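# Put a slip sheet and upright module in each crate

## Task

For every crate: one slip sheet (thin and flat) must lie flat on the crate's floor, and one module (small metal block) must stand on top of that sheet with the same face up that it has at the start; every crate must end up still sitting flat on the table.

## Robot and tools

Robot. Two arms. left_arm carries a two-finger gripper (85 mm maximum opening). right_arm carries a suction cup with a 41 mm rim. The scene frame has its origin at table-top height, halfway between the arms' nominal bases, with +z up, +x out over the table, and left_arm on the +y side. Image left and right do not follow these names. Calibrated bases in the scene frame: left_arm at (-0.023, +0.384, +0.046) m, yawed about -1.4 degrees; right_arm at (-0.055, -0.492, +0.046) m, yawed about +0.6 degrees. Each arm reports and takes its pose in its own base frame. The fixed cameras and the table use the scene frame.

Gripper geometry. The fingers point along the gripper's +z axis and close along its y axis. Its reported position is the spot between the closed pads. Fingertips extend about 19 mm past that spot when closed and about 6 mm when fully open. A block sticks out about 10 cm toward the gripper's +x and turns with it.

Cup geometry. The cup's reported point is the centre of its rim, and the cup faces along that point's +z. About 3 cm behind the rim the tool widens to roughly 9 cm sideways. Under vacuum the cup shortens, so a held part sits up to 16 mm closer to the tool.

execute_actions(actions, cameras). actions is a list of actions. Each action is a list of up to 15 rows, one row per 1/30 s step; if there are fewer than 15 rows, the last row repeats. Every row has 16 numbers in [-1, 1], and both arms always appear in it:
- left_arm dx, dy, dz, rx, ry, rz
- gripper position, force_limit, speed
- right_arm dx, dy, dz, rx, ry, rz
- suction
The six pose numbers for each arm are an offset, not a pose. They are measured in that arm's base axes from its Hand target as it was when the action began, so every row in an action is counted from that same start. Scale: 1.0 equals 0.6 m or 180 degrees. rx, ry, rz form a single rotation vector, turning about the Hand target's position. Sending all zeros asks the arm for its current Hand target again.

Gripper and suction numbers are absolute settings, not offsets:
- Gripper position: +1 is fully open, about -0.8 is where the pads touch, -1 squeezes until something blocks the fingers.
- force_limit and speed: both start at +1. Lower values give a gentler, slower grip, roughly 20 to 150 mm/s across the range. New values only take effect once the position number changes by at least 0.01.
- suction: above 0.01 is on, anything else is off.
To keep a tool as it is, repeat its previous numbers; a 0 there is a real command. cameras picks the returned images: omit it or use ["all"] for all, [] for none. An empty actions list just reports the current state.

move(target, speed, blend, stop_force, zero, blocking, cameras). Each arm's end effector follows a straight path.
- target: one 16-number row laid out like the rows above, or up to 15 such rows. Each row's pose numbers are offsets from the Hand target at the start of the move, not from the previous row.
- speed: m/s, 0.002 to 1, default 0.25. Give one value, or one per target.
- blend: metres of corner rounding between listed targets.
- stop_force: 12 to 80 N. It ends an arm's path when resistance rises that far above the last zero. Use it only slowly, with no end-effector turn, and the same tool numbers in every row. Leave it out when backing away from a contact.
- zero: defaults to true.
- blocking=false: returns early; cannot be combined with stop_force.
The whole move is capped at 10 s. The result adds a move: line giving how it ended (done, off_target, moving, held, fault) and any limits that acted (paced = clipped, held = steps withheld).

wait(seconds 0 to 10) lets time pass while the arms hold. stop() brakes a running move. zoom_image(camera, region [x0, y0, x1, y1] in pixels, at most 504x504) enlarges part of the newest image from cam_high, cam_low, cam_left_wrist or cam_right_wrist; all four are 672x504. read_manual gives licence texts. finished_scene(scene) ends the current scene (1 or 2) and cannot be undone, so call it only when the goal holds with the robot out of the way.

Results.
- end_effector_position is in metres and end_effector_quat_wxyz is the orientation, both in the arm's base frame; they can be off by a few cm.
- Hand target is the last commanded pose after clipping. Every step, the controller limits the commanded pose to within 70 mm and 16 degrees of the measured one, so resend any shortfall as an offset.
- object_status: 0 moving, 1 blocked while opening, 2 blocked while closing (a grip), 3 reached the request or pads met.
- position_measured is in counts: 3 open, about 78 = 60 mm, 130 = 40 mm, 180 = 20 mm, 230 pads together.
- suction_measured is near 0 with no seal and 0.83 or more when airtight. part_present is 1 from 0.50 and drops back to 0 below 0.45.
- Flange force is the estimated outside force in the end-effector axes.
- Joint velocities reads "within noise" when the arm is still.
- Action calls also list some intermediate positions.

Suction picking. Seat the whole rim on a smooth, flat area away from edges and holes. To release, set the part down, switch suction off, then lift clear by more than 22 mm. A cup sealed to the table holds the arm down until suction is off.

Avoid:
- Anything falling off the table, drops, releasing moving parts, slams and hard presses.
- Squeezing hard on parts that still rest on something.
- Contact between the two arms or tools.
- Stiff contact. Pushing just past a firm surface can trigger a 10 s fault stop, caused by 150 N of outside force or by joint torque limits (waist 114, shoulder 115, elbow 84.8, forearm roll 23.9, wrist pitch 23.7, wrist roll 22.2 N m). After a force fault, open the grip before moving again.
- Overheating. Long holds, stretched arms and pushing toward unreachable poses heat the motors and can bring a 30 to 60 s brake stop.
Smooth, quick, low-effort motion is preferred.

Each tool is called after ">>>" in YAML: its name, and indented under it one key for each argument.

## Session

>>> execute_actions:
  actions: []

>>> zoom_image:
  camera: "cam_high"
  region: [150, 130, 450, 330]

Scene clock: 0.00 s.
left_arm: end_effector_position=(+0.0882, -0.2082, +0.1025) position_measured=3 object_status=3 end_effector_quat_wxyz=(+0.078, +0.626, +0.275, +0.725) | right_arm: end_effector_position=(+0.1129, -0.1407, +0.2264) suction_measured=0.00 part_present=0 end_effector_quat_wxyz=(-0.389, +0.359, +0.848, -0.028)
Joint positions: left_arm=[-1.97 0.651 -0.424 -0.954 -1.944 0.122] | right_arm=[-0.237 -0.111 -0.472 -0.073 -2.007 -0.567]
Joint velocities: within noise
Flange force (N): no reading
Hand target: left_arm +0.0882, -0.2082, +0.1025; +0.078, +0.626, +0.275, +0.725 | right_arm +0.1129, -0.1407, +0.2264; -0.389, +0.359, +0.848, -0.028

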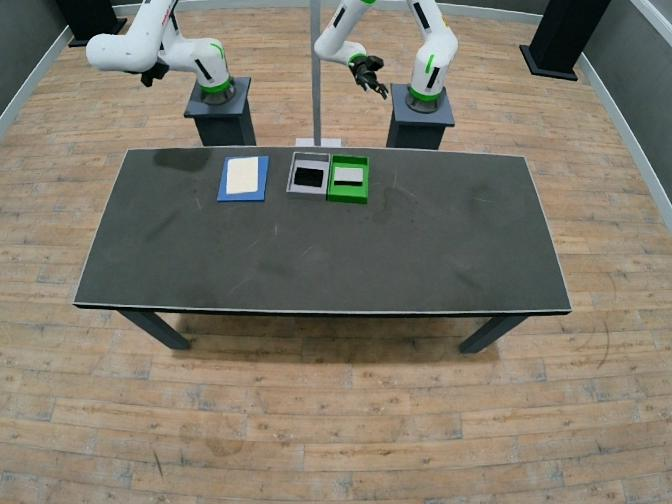

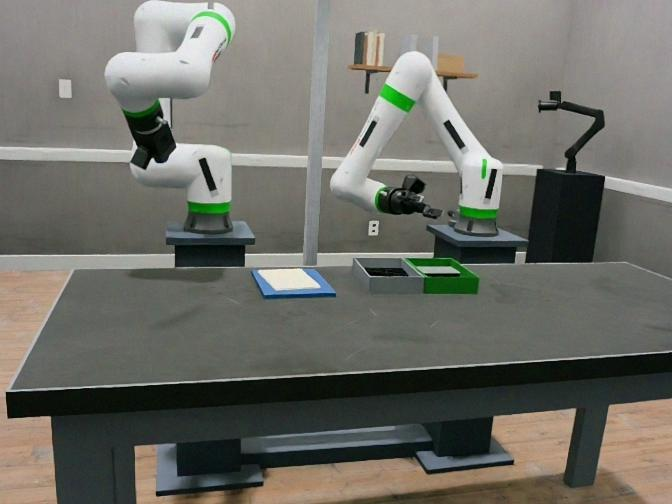

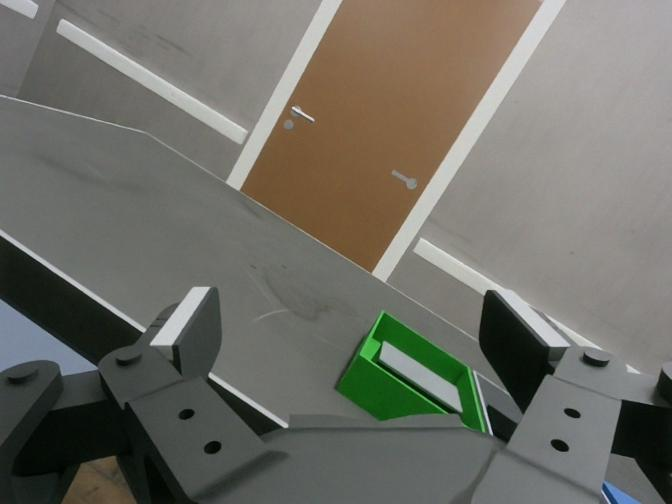

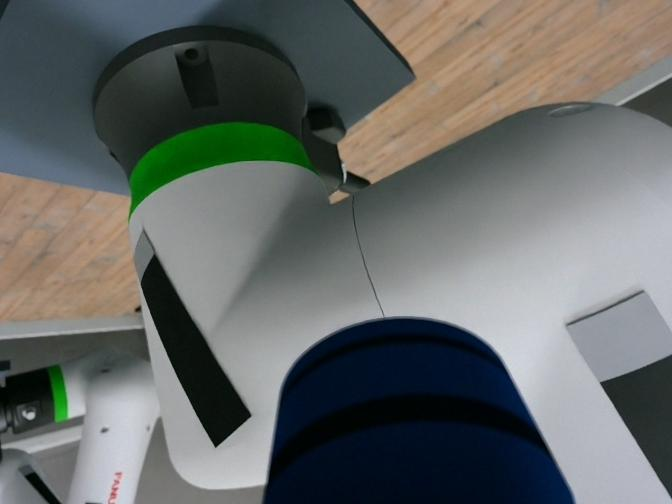

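Scaled by 1.680 from the camera's 672x504 image, which has a finer 960x720 frame.

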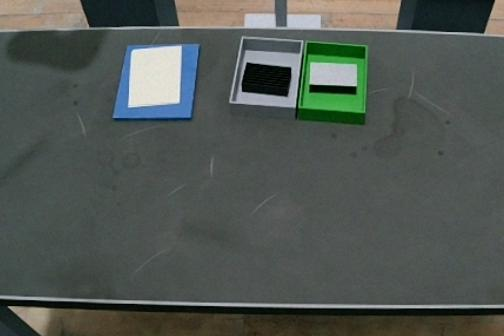

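>>> move:
  target:
    - [0,0,0,0,0,0,1,-1,0, 0.1,0.0,0.32,0,0,0,0]
    - [0,0,0,0,0,0,1,-1,0, 0.389,0.324,0.326,-0.171,-0.1975,-0.2315,0]
  blend: [0.03,0]
  speed: 0.3

>>> move:
  target: [0.15,-0.1,0.42,0,0,0,1,-1,0,0,0,0,0,0,0,0]
  speed: 0.2

Scene clock: 35.73 s.
left_arm: end_effector_position=(+0.0882, -0.2082, +0.1025) position_measured=3 object_status=3 end_effector_quat_wxyz=(+0.078, +0.626, +0.275, +0.725) | right_arm: end_effector_position=(+0.3463, +0.0537, +0.4220) suction_measured=0.00 part_present=0 end_effector_quat_wxyz=(+0.001, +0.707, +0.707, +0.000)
Joint positions: left_arm=[-1.97 0.651 -0.424 -0.954 -1.944 0.122] | right_arm=[0.535 -0.207 0.101 0.001 -1.879 -2.105]
Joint velocities: within noise
Flange force (N): left_arm=[5.9 1.7 -2.9] | right_arm=[-2.5 -7.3 8.8]
Hand target: left_arm +0.0882, -0.2082, +0.1025; +0.078, +0.626, +0.275, +0.725 | right_arm +0.3463, +0.0537, +0.4220; +0.001, +0.707, +0.707, +0.000
Off the commanded pose: left_arm 0.000 m, 0 deg | right_arm 0.000 m, 0 deg.
move: done; blend cut to 0 m at target 1

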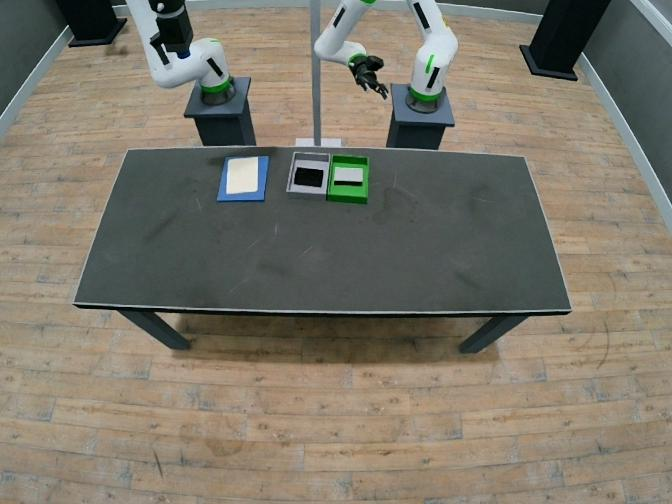

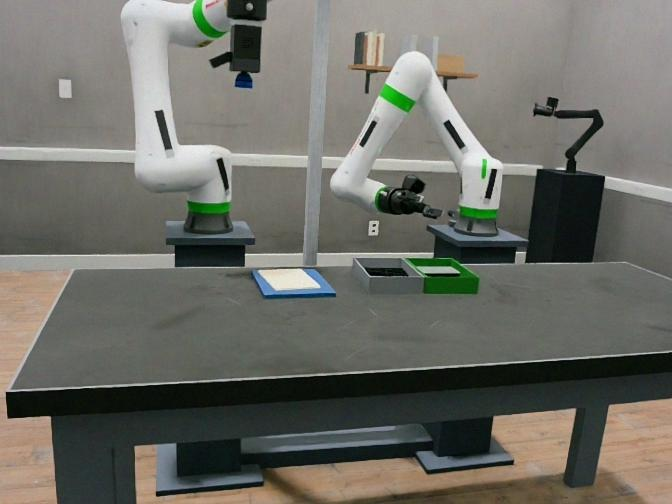

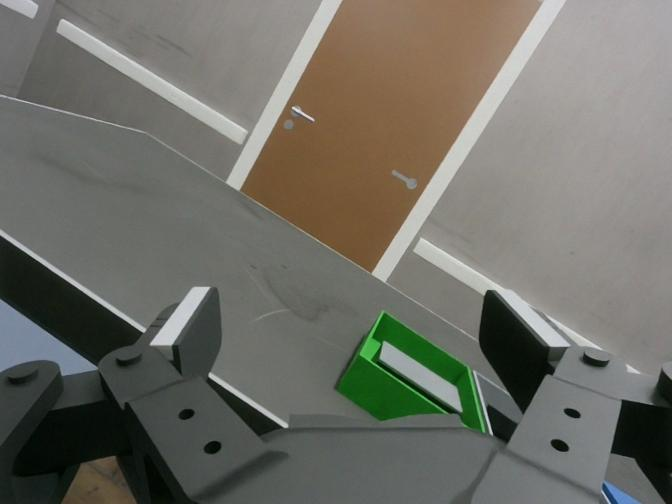

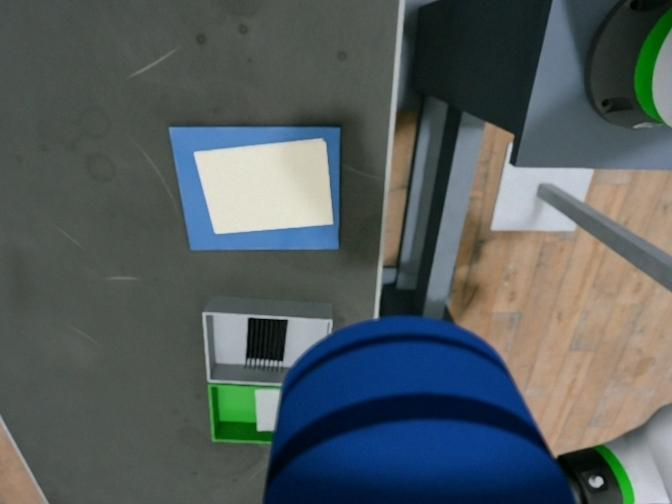

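Scene clock: 37.57 s.
left_arm: end_effector_position=(+0.1782, -0.2682, +0.3545) position_measured=3 object_status=3 end_effector_quat_wxyz=(+0.078, +0.626, +0.275, +0.725) | right_arm: end_effector_position=(+0.3463, +0.0537, +0.4220) suction_measured=0.00 part_present=0 end_effector_quat_wxyz=(+0.001, +0.707, +0.707, +0.000)
Joint positions: left_arm=[-1.842 0.037 -0.291 -1.435 -2.137 -0.702] | right_arm=[0.535 -0.207 0.101 0.001 -1.879 -2.105]
Joint velocities: within noise
Flange force (N): left_arm=[5.5 -3.0 -0.9] | right_arm=[-2.1 -6.8 8.3]
Hand target: left_arm +0.1782, -0.2682, +0.3545; +0.078, +0.626, +0.275, +0.725 | right_arm +0.3463, +0.0537, +0.4220; +0.001, +0.707, +0.707, +0.000
Off the commanded pose: left_arm 0.000 m, 0 deg | right_arm 0.000 m, 0 deg.
move: done

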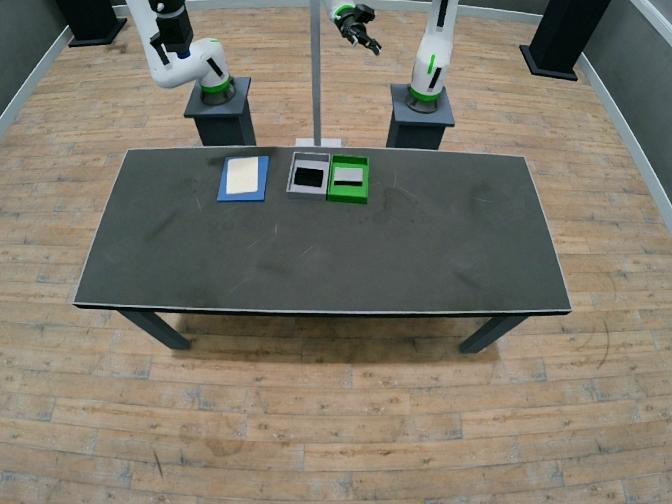

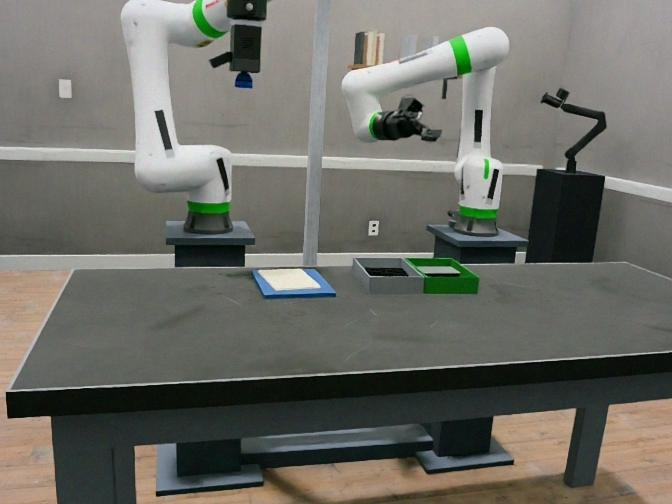

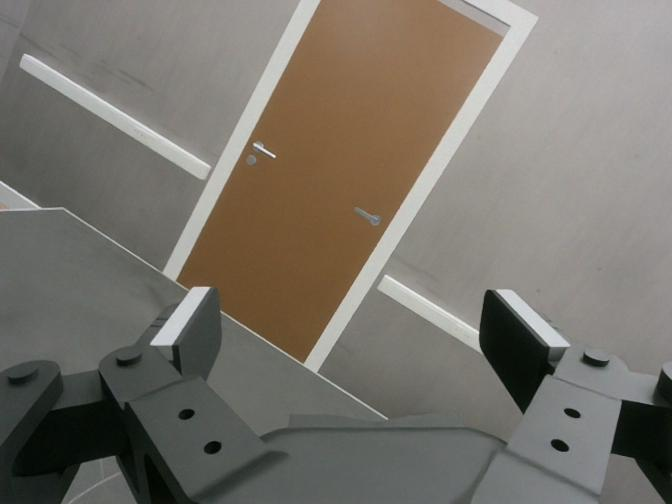

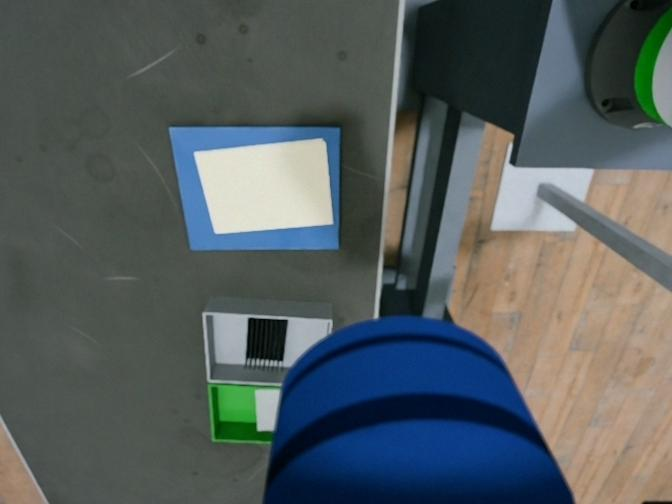

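>>> move:
  target: [0.475,-0.053,-0.174,-0.3326,0.4128,0.1804,1,-1,0,0,0,0,0,0,0,0]
  speed: 0.25

>>> zoom_image:
  camera: "cam_low"
  region: [240, 230, 500, 310]

Scene clock: 47.77 s.
left_arm: end_effector_position=(+0.4632, -0.3000, +0.2501) position_measured=3 object_status=3 end_effector_quat_wxyz=(+0.001, +0.707, +0.707, +0.000) | right_arm: end_effector_position=(+0.3463, +0.0537, +0.4220) suction_measured=0.00 part_present=0 end_effector_quat_wxyz=(+0.001, +0.707, +0.707, +0.000)
Joint positions: left_arm=[-0.337 0.262 0.219 0 -1.527 -1.234] | right_arm=[0.535 -0.207 0.101 0.001 -1.879 -2.105]
Joint velocities: within noise
Flange force (N): left_arm=[-9.6 -12.7 3.3] | right_arm=[-2.1 -7.0 8.6]
Hand target: left_arm +0.4632, -0.3000, +0.2501; +0.001, +0.707, +0.707, +0.000 | right_arm +0.3463, +0.0537, +0.4220; +0.001, +0.707, +0.707, +0.000
Off the commanded pose: left_arm 0.000 m, 0 deg | right_arm 0.000 m, 0 deg.
move: done

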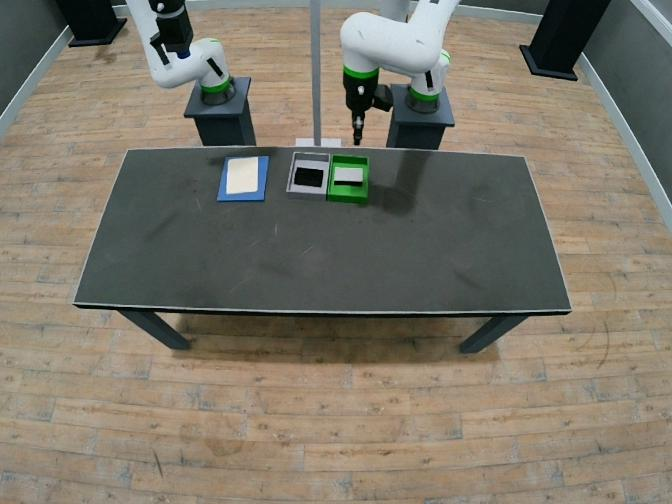

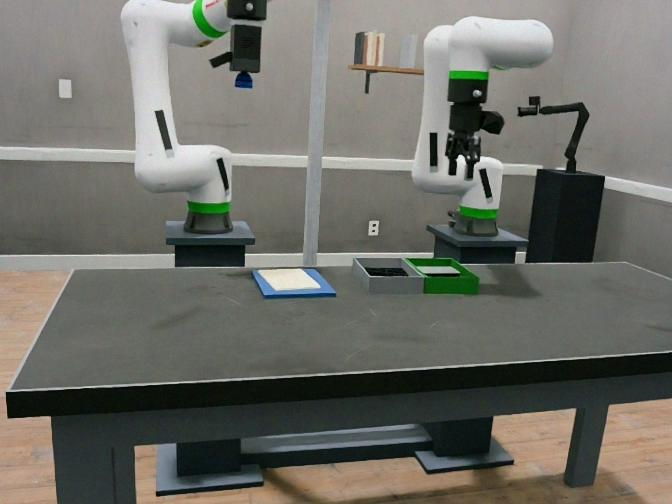

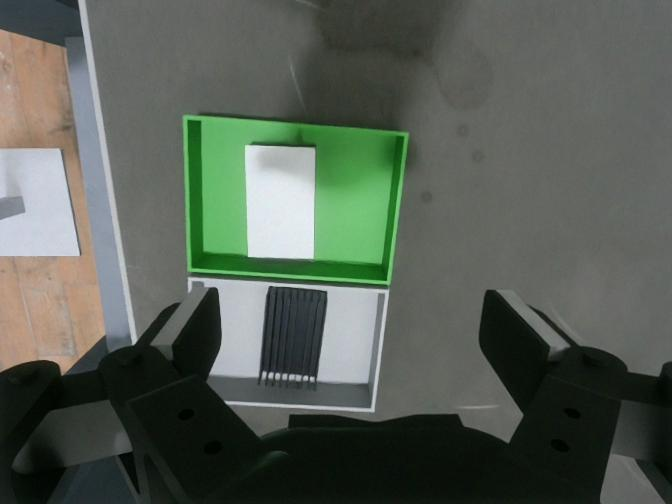

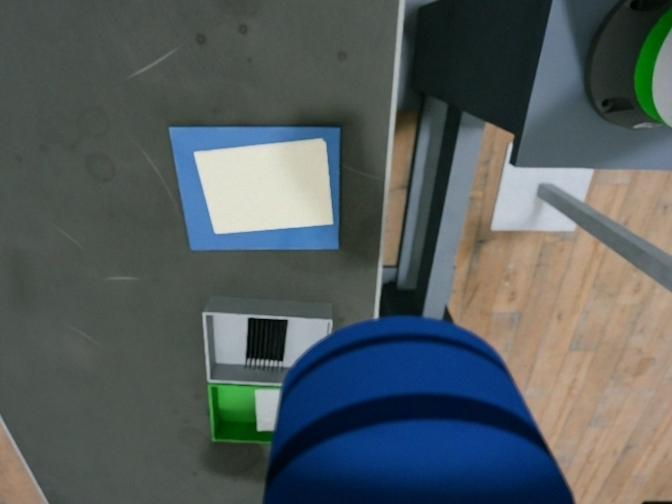

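Scaled by 1.938 from the camera's 672x504 image, which has a finer 960x720 frame.

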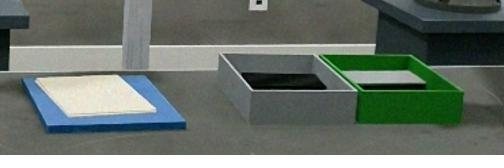

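>>> move:
  target:
    - [-0.0628,-0.255,-0.2,0,0,-0.029,1,-0.7,-1,0,0,0,0,0,0,0]
    - [-0.0628,-0.255,-0.377,0,0,-0.029,1,-0.7,-1,0.1767,0.1547,-0.4497,0,0,0,0]
  speed: 0.25

Scene clock: 85.07 s.
left_arm: end_effector_position=(+0.4255, -0.4530, +0.0239) position_measured=3 object_status=3 end_effector_quat_wxyz=(+0.001, +0.739, +0.674, +0.000) | right_arm: end_effector_position=(+0.4523, +0.1465, +0.1522) suction_measured=0.00 part_present=0 end_effector_quat_wxyz=(+0.001, +0.707, +0.707, +0.000)
Joint positions: left_arm=[-0.606 0.575 0.11 -0.001 -1.105 -1.056] | right_arm=[0.591 0.128 -0.215 0.001 -1.228 -2.162]
Joint velocities: within noise
Flange force (N): left_arm=[2.1 -5.4 -1.5] | right_arm=[-4.0 -10.6 1.6]
Hand target: left_arm +0.4255, -0.4530, +0.0239; +0.001, +0.739, +0.674, +0.000 | right_arm +0.4523, +0.1465, +0.1522; +0.001, +0.707, +0.707, +0.000
Off the commanded pose: left_arm 0.000 m, 0 deg | right_arm 0.000 m, 0 deg.
move: done

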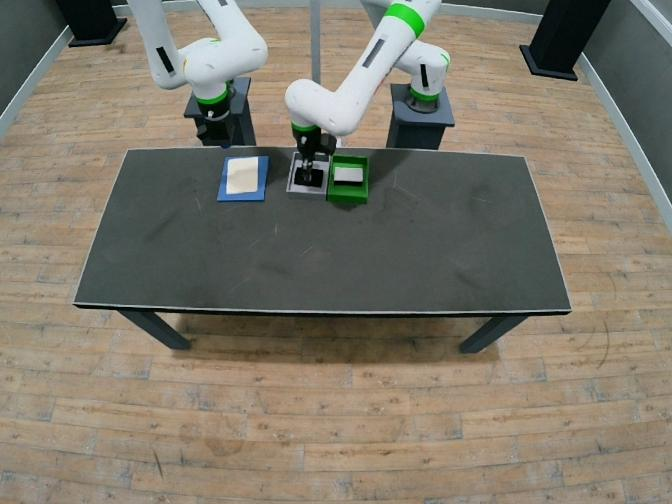

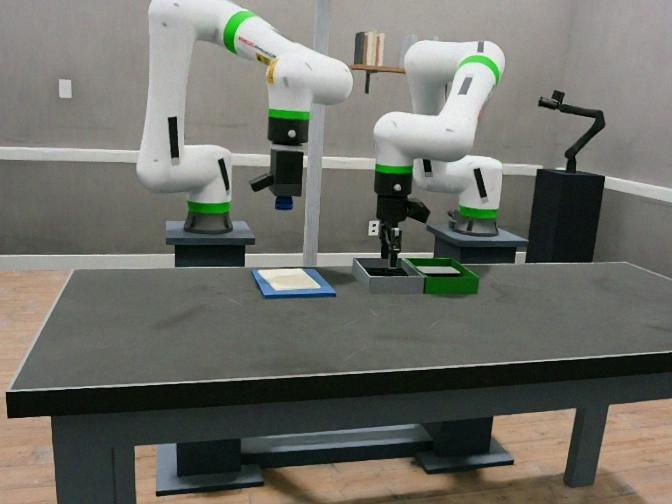

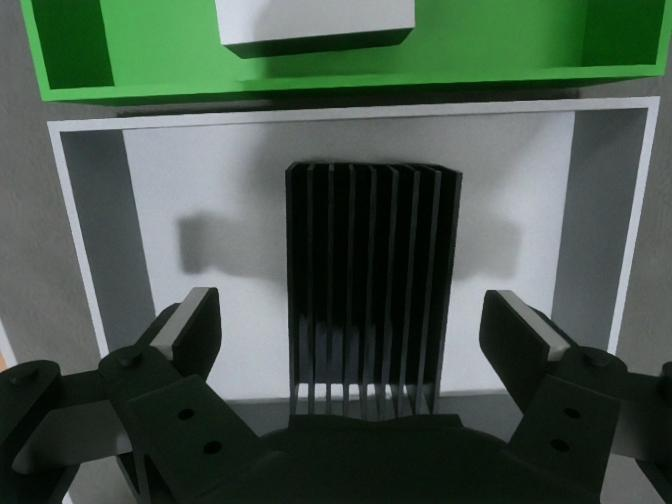

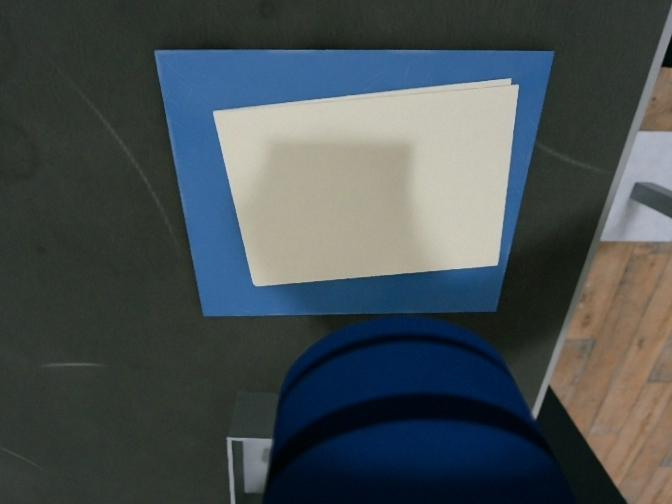

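>>> move:
  target:
    - [0.0127,-0.013,0,0,0,-0.0055,1,-0.7,-1,0,0,0,0,0,0,0]
    - [0.0127,-0.013,-0.068,0,0,-0.0055,1,-0.7,-1,0,0,0,0,0,0,0]
  speed: [0.1,0.06]
  stop_force: 15
  cameras: ["cam_left_wrist"]

Scene clock: 116.87 s.
left_arm: end_effector_position=(+0.4331, -0.4608, -0.0169) position_measured=3 object_status=3 end_effector_quat_wxyz=(+0.001, +0.744, +0.668, +0.000) | right_arm: end_effector_position=(+0.4523, +0.1465, +0.1522) suction_measured=0.00 part_present=0 end_effector_quat_wxyz=(+0.001, +0.707, +0.707, +0.000)
Joint positions: left_arm=[-0.61 0.647 0.119 -0.001 -1.042 -1.069] | right_arm=[0.591 0.128 -0.215 0.001 -1.228 -2.162]
Joint velocities: within noise
Flange force (N): left_arm=[1.4 -5.6 -2.0] | right_arm=[-4.1 -9.8 1.4]
Hand target: left_arm +0.4331, -0.4608, -0.0169; +0.001, +0.744, +0.668, +0.000 | right_arm +0.4523, +0.1465, +0.1522; +0.001, +0.707, +0.707, +0.000
Off the commanded pose: left_arm 0.000 m, 0 deg | right_arm 0.000 m, 0 deg.
move: done
Images, in order (width x height): cam_left_wrist 672x504.

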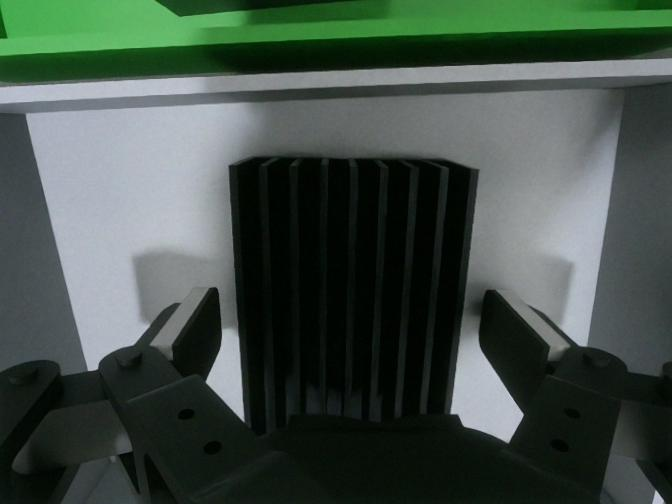

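>>> move:
  target: [-0.004,-0.01,0,0,0,0,1,-0.7,-1,0,0,0,0,0,0,0]
  speed: 0.05
  cameras: []

>>> execute_actions:
  actions:
    - [[0,0,0,0,0,0,-1,-0.7,-1,0,0,0,0,0,0,0]]
    - [[0,0,0,0,0,0,-1,-0.7,-1,0,0,0,0,0,0,0]]
    - [[0,0,0,0,0,0,-1,-0.7,-1,0,0,0,0,0,0,0]]
  cameras: []

>>> move:
  target:
    - [0,0,0.02,0,0,0,-1,-0.7,-1,0,0,0,0,0,0,0]
    - [0,0,0.25,0,0,0,-1,-0.7,-1,0,0,0,0,0,0,0]
    - [0,0.65,0.25,0,0,0,-1,-0.7,-1,0,0,0,0,0,0,0]
  speed: [0.05,0.2,0.25]
  blend: [0,0.04,0]
  cameras: ["cam_left_wrist"]

>>> move:
  target:
    - [0,0,0,0,0,0,-1,-0.7,-1,0.0,0.41,0,0,0,0,0]
  speed: 0.3
  cameras: ["cam_right_wrist","cam_high"]

Scene clock: 131.00 s.
left_arm: end_effector_position=(+0.4307, -0.4668, -0.0169) position_measured=3 object_status=3 end_effector_quat_wxyz=(+0.001, +0.744, +0.668, +0.000) | right_arm: end_effector_position=(+0.4523, +0.1465, +0.1522) suction_measured=0.00 part_present=0 end_effector_quat_wxyz=(+0.001, +0.707, +0.707, +0.000)
Joint positions: left_arm=[-0.62 0.653 0.129 -0.001 -1.046 -1.059] | right_arm=[0.591 0.128 -0.215 0.001 -1.228 -2.162]
Joint velocities: within noise
Flange force (N): left_arm=[1.9 -5.0 -1.8] | right_arm=[-3.9 -9.7 1.5]
Hand target: left_arm +0.4307, -0.4668, -0.0169; +0.001, +0.744, +0.668, +0.000 | right_arm +0.4523, +0.1465, +0.1522; +0.001, +0.707, +0.707, +0.000
Off the commanded pose: left_arm 0.000 m, 0 deg | right_arm 0.000 m, 0 deg.
move: done
No camera images: "cameras" was empty.

Scene clock: 132.70 s.
left_arm: end_effector_position=(+0.4308, -0.4668, -0.0169) position_measured=78 object_status=0 end_effector_quat_wxyz=(+0.001, +0.744, +0.668, +0.000) | right_arm: end_effector_position=(+0.4523, +0.1465, +0.1522) suction_measured=0.00 part_present=0 end_effector_quat_wxyz=(+0.001, +0.707, +0.707, +0.000)
Joint positions: left_arm=[-0.62 0.653 0.129 -0.001 -1.046 -1.059] | right_arm=[0.591 0.128 -0.215 0.001 -1.228 -2.162]
Joint velocities: within noise
Flange force (N): left_arm=[5.0 -3.3 -38.7] | right_arm=[-4.0 -9.3 1.7]
Flange force at the end of the 1st action (N): left_arm=[0.8 -5.7 -2.1] | right_arm=[-3.9 -10.1 0.9]
Flange force at the end of the 2nd action (N): left_arm=[0.9 -5.8 -2.4] | right_arm=[-3.8 -9.4 1.3]
Hand target: left_arm +0.4307, -0.4668, -0.0169; +0.001, +0.744, +0.668, +0.000 | right_arm +0.4523, +0.1465, +0.1522; +0.001, +0.707, +0.707, +0.000
Off the commanded pose: left_arm 0.000 m, 0 deg | right_arm 0.000 m, 0 deg.
Step readings (end_effector_position of left_arm | right_arm; steps 1 to 15: 1st action; 16 to 30: 2nd action; 31 to 45: 3rd action):
0: (+0.4307, -0.4668, -0.0169) | (+0.4523, +0.1465, +0.1522)
1: (+0.4307, -0.4668, -0.0169) | (+0.4523, +0.1465, +0.1522)
2: (+0.4307, -0.4668, -0.0169) | (+0.4523, +0.1465, +0.1522)
4: (+0.4307, -0.4668, -0.0169) | (+0.4523, +0.1465, +0.1522)
8: (+0.4307, -0.4668, -0.0169) | (+0.4523, +0.1465, +0.1522)
15: (+0.4307, -0.4668, -0.0169) | (+0.4523, +0.1465, +0.1522)
16: (+0.4307, -0.4668, -0.0169) | (+0.4523, +0.1465, +0.1522)
17: (+0.4307, -0.4668, -0.0169) | (+0.4523, +0.1465, +0.1522)
19: (+0.4307, -0.4668, -0.0169) | (+0.4523, +0.1465, +0.1522)
23: (+0.4307, -0.4668, -0.0169) | (+0.4523, +0.1465, +0.1522)
30: (+0.4307, -0.4668, -0.0169) | (+0.4523, +0.1465, +0.1522)
31: (+0.4307, -0.4668, -0.0169) | (+0.4523, +0.1465, +0.1522)
32: (+0.4307, -0.4668, -0.0169) | (+0.4523, +0.1465, +0.1522)
34: (+0.4308, -0.4668, -0.0169) | (+0.4523, +0.1465, +0.1522)
38: (+0.4308, -0.4668, -0.0169) | (+0.4523, +0.1465, +0.1522)
45: (+0.4308, -0.4668, -0.0169) | (+0.4523, +0.1465, +0.1522)
No camera images: "cameras" was empty.

Scene clock: 135.70 s.
left_arm: end_effector_position=(+0.4307, -0.0768, +0.1331) position_measured=78 object_status=2 end_effector_quat_wxyz=(+0.001, +0.744, +0.668, +0.000) | right_arm: end_effector_position=(+0.4523, +0.1465, +0.1522) suction_measured=0.00 part_present=0 end_effector_quat_wxyz=(+0.001, +0.707, +0.707, +0.000)
Joint positions: left_arm=[0.126 0.034 -0.32 0 -1.215 -1.805] | right_arm=[0.591 0.128 -0.215 0.001 -1.228 -2.162]
Joint velocities: within noise
Flange force (N): left_arm=[-3.7 -3.6 2.0] | right_arm=[-3.9 -9.7 1.6]
Hand target: left_arm +0.4307, -0.0768, +0.1331; +0.001, +0.744, +0.668, +0.000 | right_arm +0.4523, +0.1465, +0.1522; +0.001, +0.707, +0.707, +0.000
Off the commanded pose: left_arm 0.000 m, 0 deg | right_arm 0.000 m, 0 deg.
move: done
Images, in order (width x height): cam_left_wrist 672x504.

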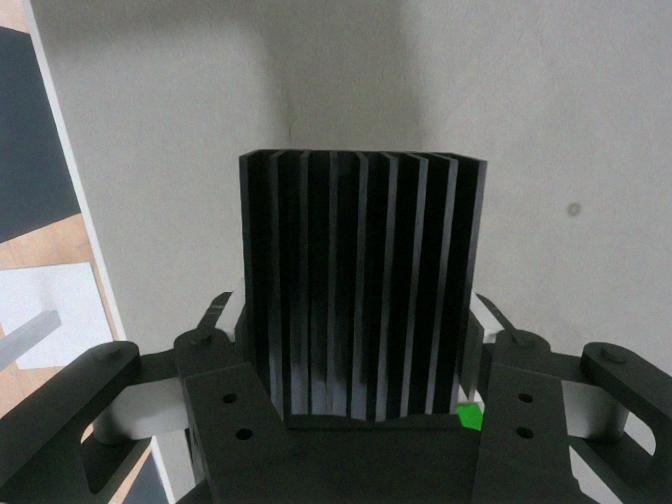

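Scene clock: 137.03 s.
left_arm: end_effector_position=(+0.4307, -0.0768, +0.1331) position_measured=78 object_status=2 end_effector_quat_wxyz=(+0.001, +0.744, +0.668, +0.000) | right_arm: end_effector_position=(+0.4523, +0.3925, +0.1522) suction_measured=0.00 part_present=0 end_effector_quat_wxyz=(+0.001, +0.707, +0.707, +0.000)
Joint positions: left_arm=[0.126 0.034 -0.32 0 -1.215 -1.805] | right_arm=[0.934 0.425 0.163 0.001 -1.309 -2.505]
Joint velocities: within noise
Flange force (N): left_arm=[-3.4 -4.0 2.1] | right_arm=[-8.0 -8.2 -0.4]
Hand target: left_arm +0.4307, -0.0768, +0.1331; +0.001, +0.744, +0.668, +0.000 | right_arm +0.4523, +0.3925, +0.1522; +0.001, +0.707, +0.707, +0.000
Off the commanded pose: left_arm 0.000 m, 0 deg | right_arm 0.000 m, 0 deg.
move: done
Images, in order (width x height): cam_high 672x504, cam_right_wrist 672x504.

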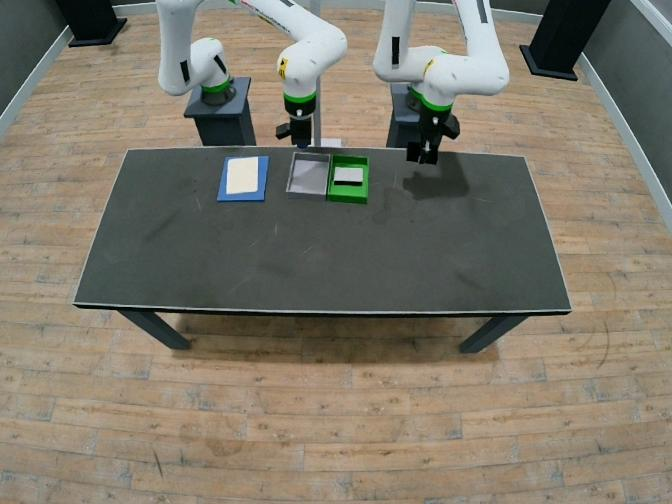

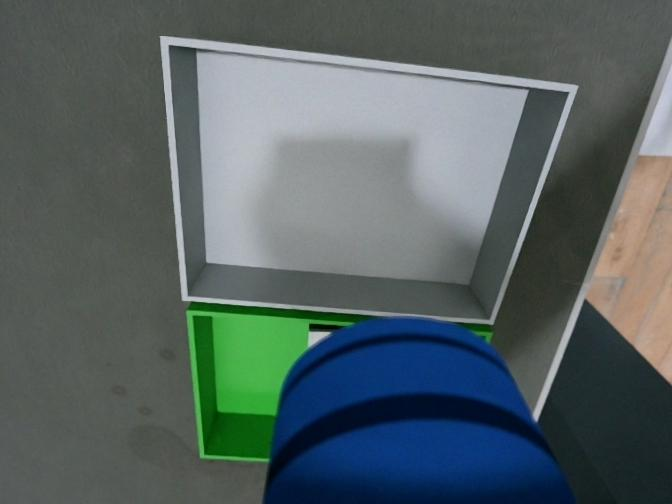

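>>> move:
  target:
    - [0,0,0,0,0,0,-1,-0.7,-1,-0.0172,-0.371,0.05,0,0,0.5,0]
    - [0,0,0,0,0,0,-1,-0.7,-1,-0.0172,-0.371,-0.27,0,0,0.5,0]
  speed: 0.4
  cameras: ["cam_high","cam_low","cam_right_wrist"]

>>> zoom_image:
  camera: "cam_low"
  region: [200, 190, 400, 320]

>>> zoom_image:
  camera: "cam_high"
  region: [200, 130, 290, 220]

Scene clock: 184.27 s.
left_arm: end_effector_position=(+0.4307, -0.0768, +0.1331) position_measured=78 object_status=2 end_effector_quat_wxyz=(+0.001, +0.744, +0.668, +0.000) | right_arm: end_effector_position=(+0.4420, +0.1699, -0.0098) suction_measured=0.00 part_present=0 end_effector_quat_wxyz=(+0.000, +0.000, +1.000, +0.000)
Joint positions: left_arm=[0.126 0.034 -0.32 0 -1.215 -1.805] | right_arm=[0.645 0.335 -0.396 0 -0.839 -0.645]
Joint velocities: within noise
Flange force (N): left_arm=[-3.2 -3.7 2.1] | right_arm=[14.5 -6.6 -3.1]
Hand target: left_arm +0.4307, -0.0768, +0.1331; +0.001, +0.744, +0.668, +0.000 | right_arm +0.4420, +0.1699, -0.0098; +0.000, +0.000, +1.000, +0.000
Off the commanded pose: left_arm 0.000 m, 0 deg | right_arm 0.000 m, 0 deg.
move: done
Images, in order (width x height): cam_high 672x504, cam_low 672x504, cam_right_wrist 672x504.

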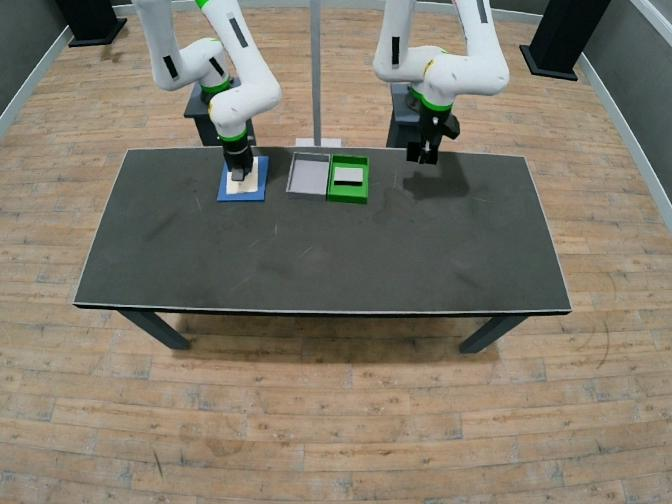

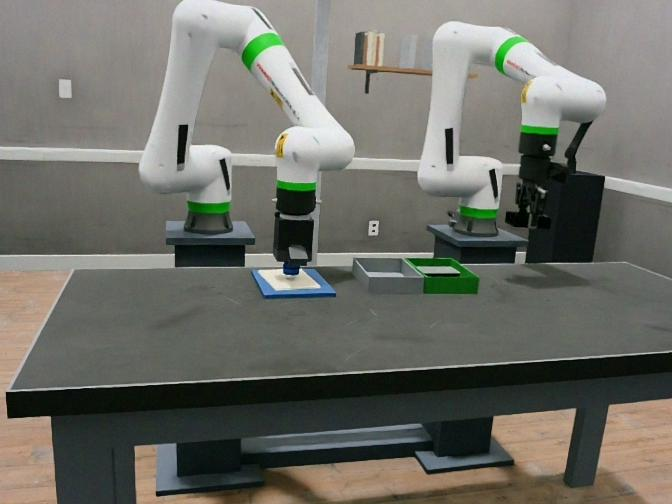

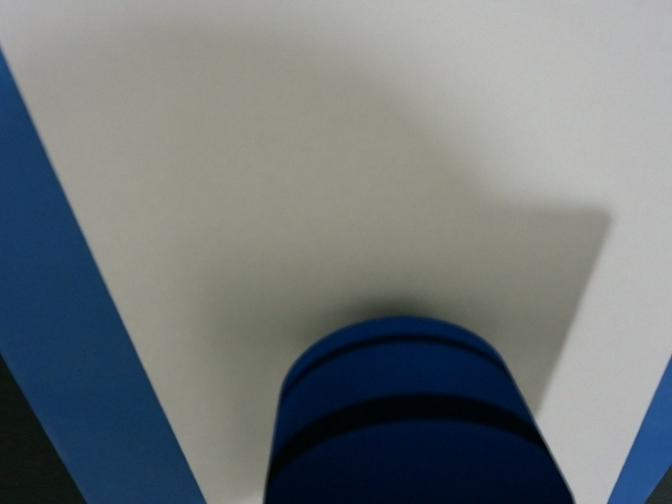

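Scaled by 2.520 from the camera's 672x504 image, which has a finer 960x720 frame.

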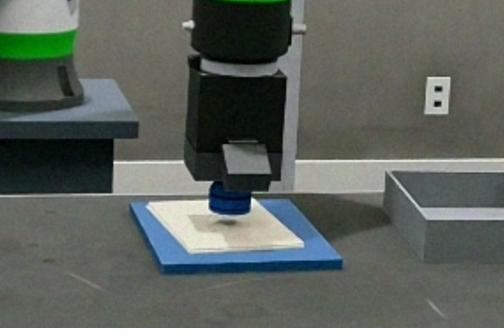

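Scaled by 5.600 from the camera's 672x504 image, which has a finer 960x720 frame.

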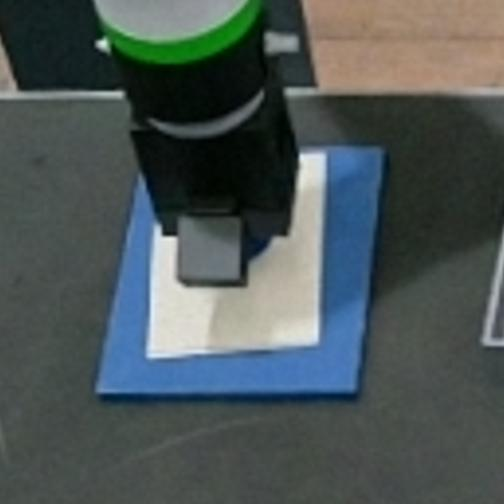

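>>> move:
  target: [0,0,0,0,0,0,-1,-0.7,-1,0,0,-0.07,0,0,0,1]
  speed: 0.02
  stop_force: 12
  cameras: []

>>> move:
  target:
    - [0,0,0,0,0,0,-1,-0.7,-1,0,0,0.06,0,0,0,1]
    - [0,0,0,0,0,0,-1,-0.7,-1,0,0,0.22,0,0,0,1]
    - [0,0,0,0,0,0,-1,-0.7,-1,0.01,0.4217,0.22,0,0,-0.0606,1]
    - [0,0,0,0,0,0,-1,-0.7,-1,0.01,0.4217,0.075,0,0,-0.0606,1]
  speed: [0.06,0.15,0.25,0.1]
  blend: [0,0.03,0,0]
  cameras: ["cam_high","cam_low"]

>>> zoom_image:
  camera: "cam_high"
  region: [270, 130, 370, 220]

>>> zoom_image:
  camera: "cam_low"
  region: [330, 230, 490, 310]

Scene clock: 201.33 s.
left_arm: end_effector_position=(+0.4307, -0.0768, +0.1331) position_measured=78 object_status=2 end_effector_quat_wxyz=(+0.001, +0.744, +0.668, +0.000) | right_arm: end_effector_position=(+0.4420, +0.1699, -0.0414) suction_measured=0.96 part_present=1 end_effector_quat_wxyz=(+0.000, +0.000, +1.000, +0.000)
Joint positions: left_arm=[0.126 0.034 -0.32 0 -1.215 -1.805] | right_arm=[0.645 0.393 -0.412 0 -0.765 -0.645]
Joint velocities: within noise
Flange force (N): left_arm=[-3.6 -4.1 2.1] | right_arm=[18.0 -5.5 -40.4]
Hand target: left_arm +0.4307, -0.0768, +0.1331; +0.001, +0.744, +0.668, +0.000 | right_arm +0.4420, +0.1699, -0.0414; +0.000, +0.000, +1.000, +0.000 (not the last commanded pose)
Off the commanded pose: left_arm 0.000 m, 0 deg | right_arm 0.010 m, 0 deg.
move: contact (right_arm)
No camera images: "cameras" was empty.

Scene clock: 204.90 s.
left_arm: end_effector_position=(+0.4307, -0.0768, +0.1331) position_measured=78 object_status=2 end_effector_quat_wxyz=(+0.001, +0.744, +0.668, +0.000) | right_arm: end_effector_position=(+0.4480, +0.4230, +0.0037) suction_measured=0.96 part_present=1 end_effector_quat_wxyz=(+0.000, +0.095, +0.995, +0.000)
Joint positions: left_arm=[0.126 0.034 -0.32 0 -1.215 -1.805] | right_arm=[0.969 0.608 0.063 0 -1.025 -1.16]
Joint velocities: within noise
Flange force (N): left_arm=[-3.6 -4.1 2.2] | right_arm=[6.6 -9.8 -1.8]
Hand target: left_arm +0.4307, -0.0768, +0.1331; +0.001, +0.744, +0.668, +0.000 | right_arm +0.4480, +0.4229, +0.0036; +0.000, +0.095, +0.995, +0.000
Off the commanded pose: left_arm 0.000 m, 0 deg | right_arm 0.000 m, 0 deg.
move: done
Images, in order (width x height): cam_high 672x504, cam_low 672x504.

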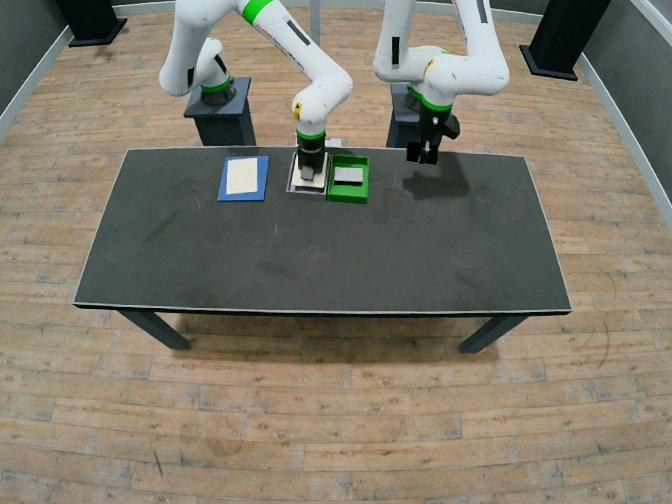

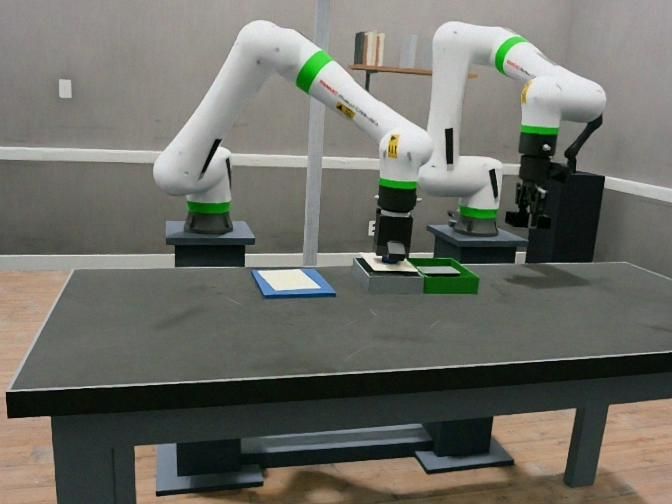

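Scaled by 5.040 from the camera's 672x504 image, which has a finer 960x720 frame.

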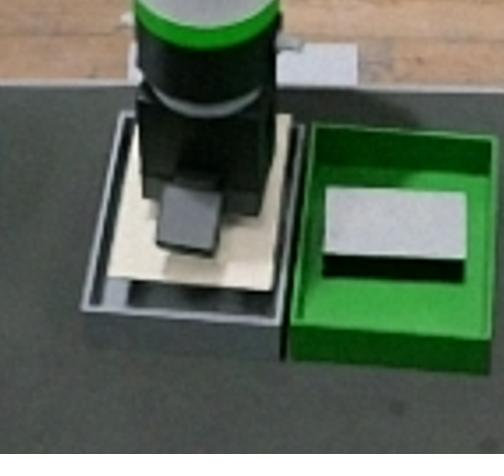

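Scaled by 3.150 from the camera's 672x504 image, which has a finer 960x720 frame.

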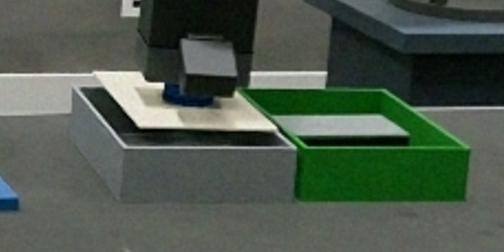

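>>> move:
  target:
    - [0,0,0,0,0,0,-1,-0.7,-1,0.01,-0.005,0,0,0,0.002,1]
    - [0,0,0,0,0,0,-1,-0.7,-1,0.01,-0.005,-0.0285,0,0,0.002,1]
  speed: 0.06
  cameras: ["cam_high","cam_low"]

>>> zoom_image:
  camera: "cam_high"
  region: [270, 130, 370, 220]

>>> zoom_image:
  camera: "cam_low"
  region: [330, 230, 490, 310]

Scene clock: 220.80 s.
left_arm: end_effector_position=(+0.4307, -0.0768, +0.1331) position_measured=78 object_status=2 end_effector_quat_wxyz=(+0.001, +0.744, +0.668, +0.000) | right_arm: end_effector_position=(+0.4540, +0.4199, -0.0134) suction_measured=0.96 part_present=1 end_effector_quat_wxyz=(+0.000, +0.092, +0.996, +0.000)
Joint positions: left_arm=[0.126 0.034 -0.32 0 -1.215 -1.805] | right_arm=[0.958 0.635 0.061 0 -0.996 -1.142]
Joint velocities: within noise
Flange force (N): left_arm=[-3.4 -3.8 2.2] | right_arm=[7.2 -10.3 -3.0]
Hand target: left_arm +0.4307, -0.0768, +0.1331; +0.001, +0.744, +0.668, +0.000 | right_arm +0.4540, +0.4199, -0.0135; +0.000, +0.092, +0.996, +0.000
Off the commanded pose: left_arm 0.000 m, 0 deg | right_arm 0.000 m, 0 deg.
move: done
Images, in order (width x height): cam_high 672x504, cam_low 672x504.

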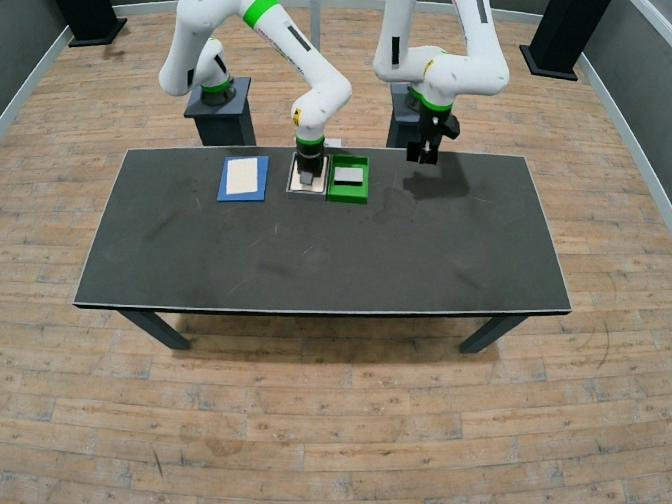

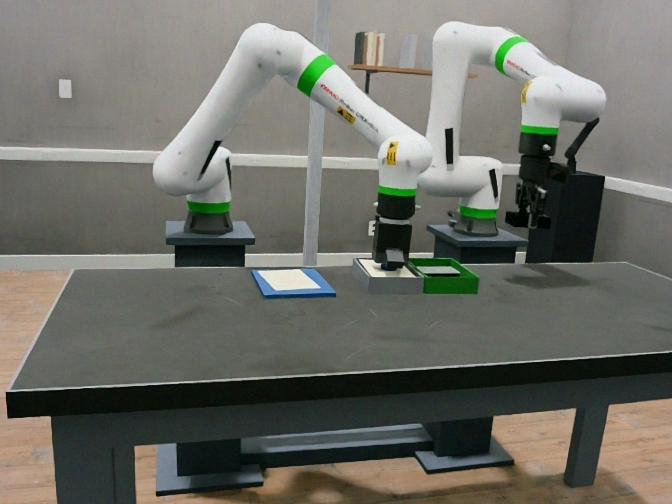

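Scaled by 5.040 from the camera's 672x504 image, which has a finer 960x720 frame.

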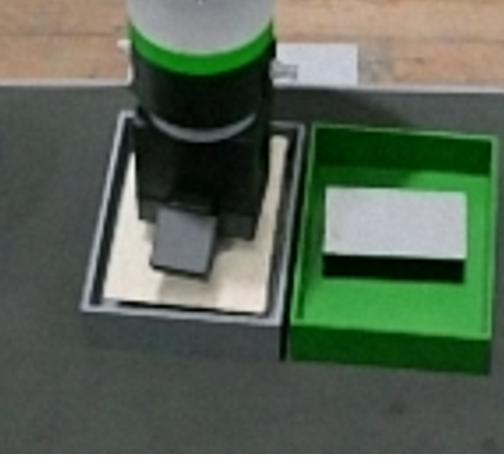

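Scaled by 3.150 from the camera's 672x504 image, which has a finer 960x720 frame.

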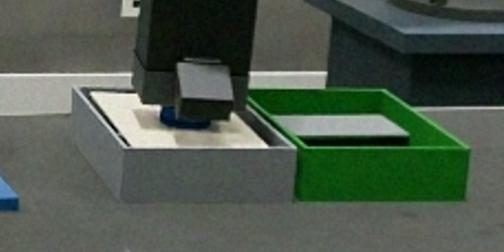

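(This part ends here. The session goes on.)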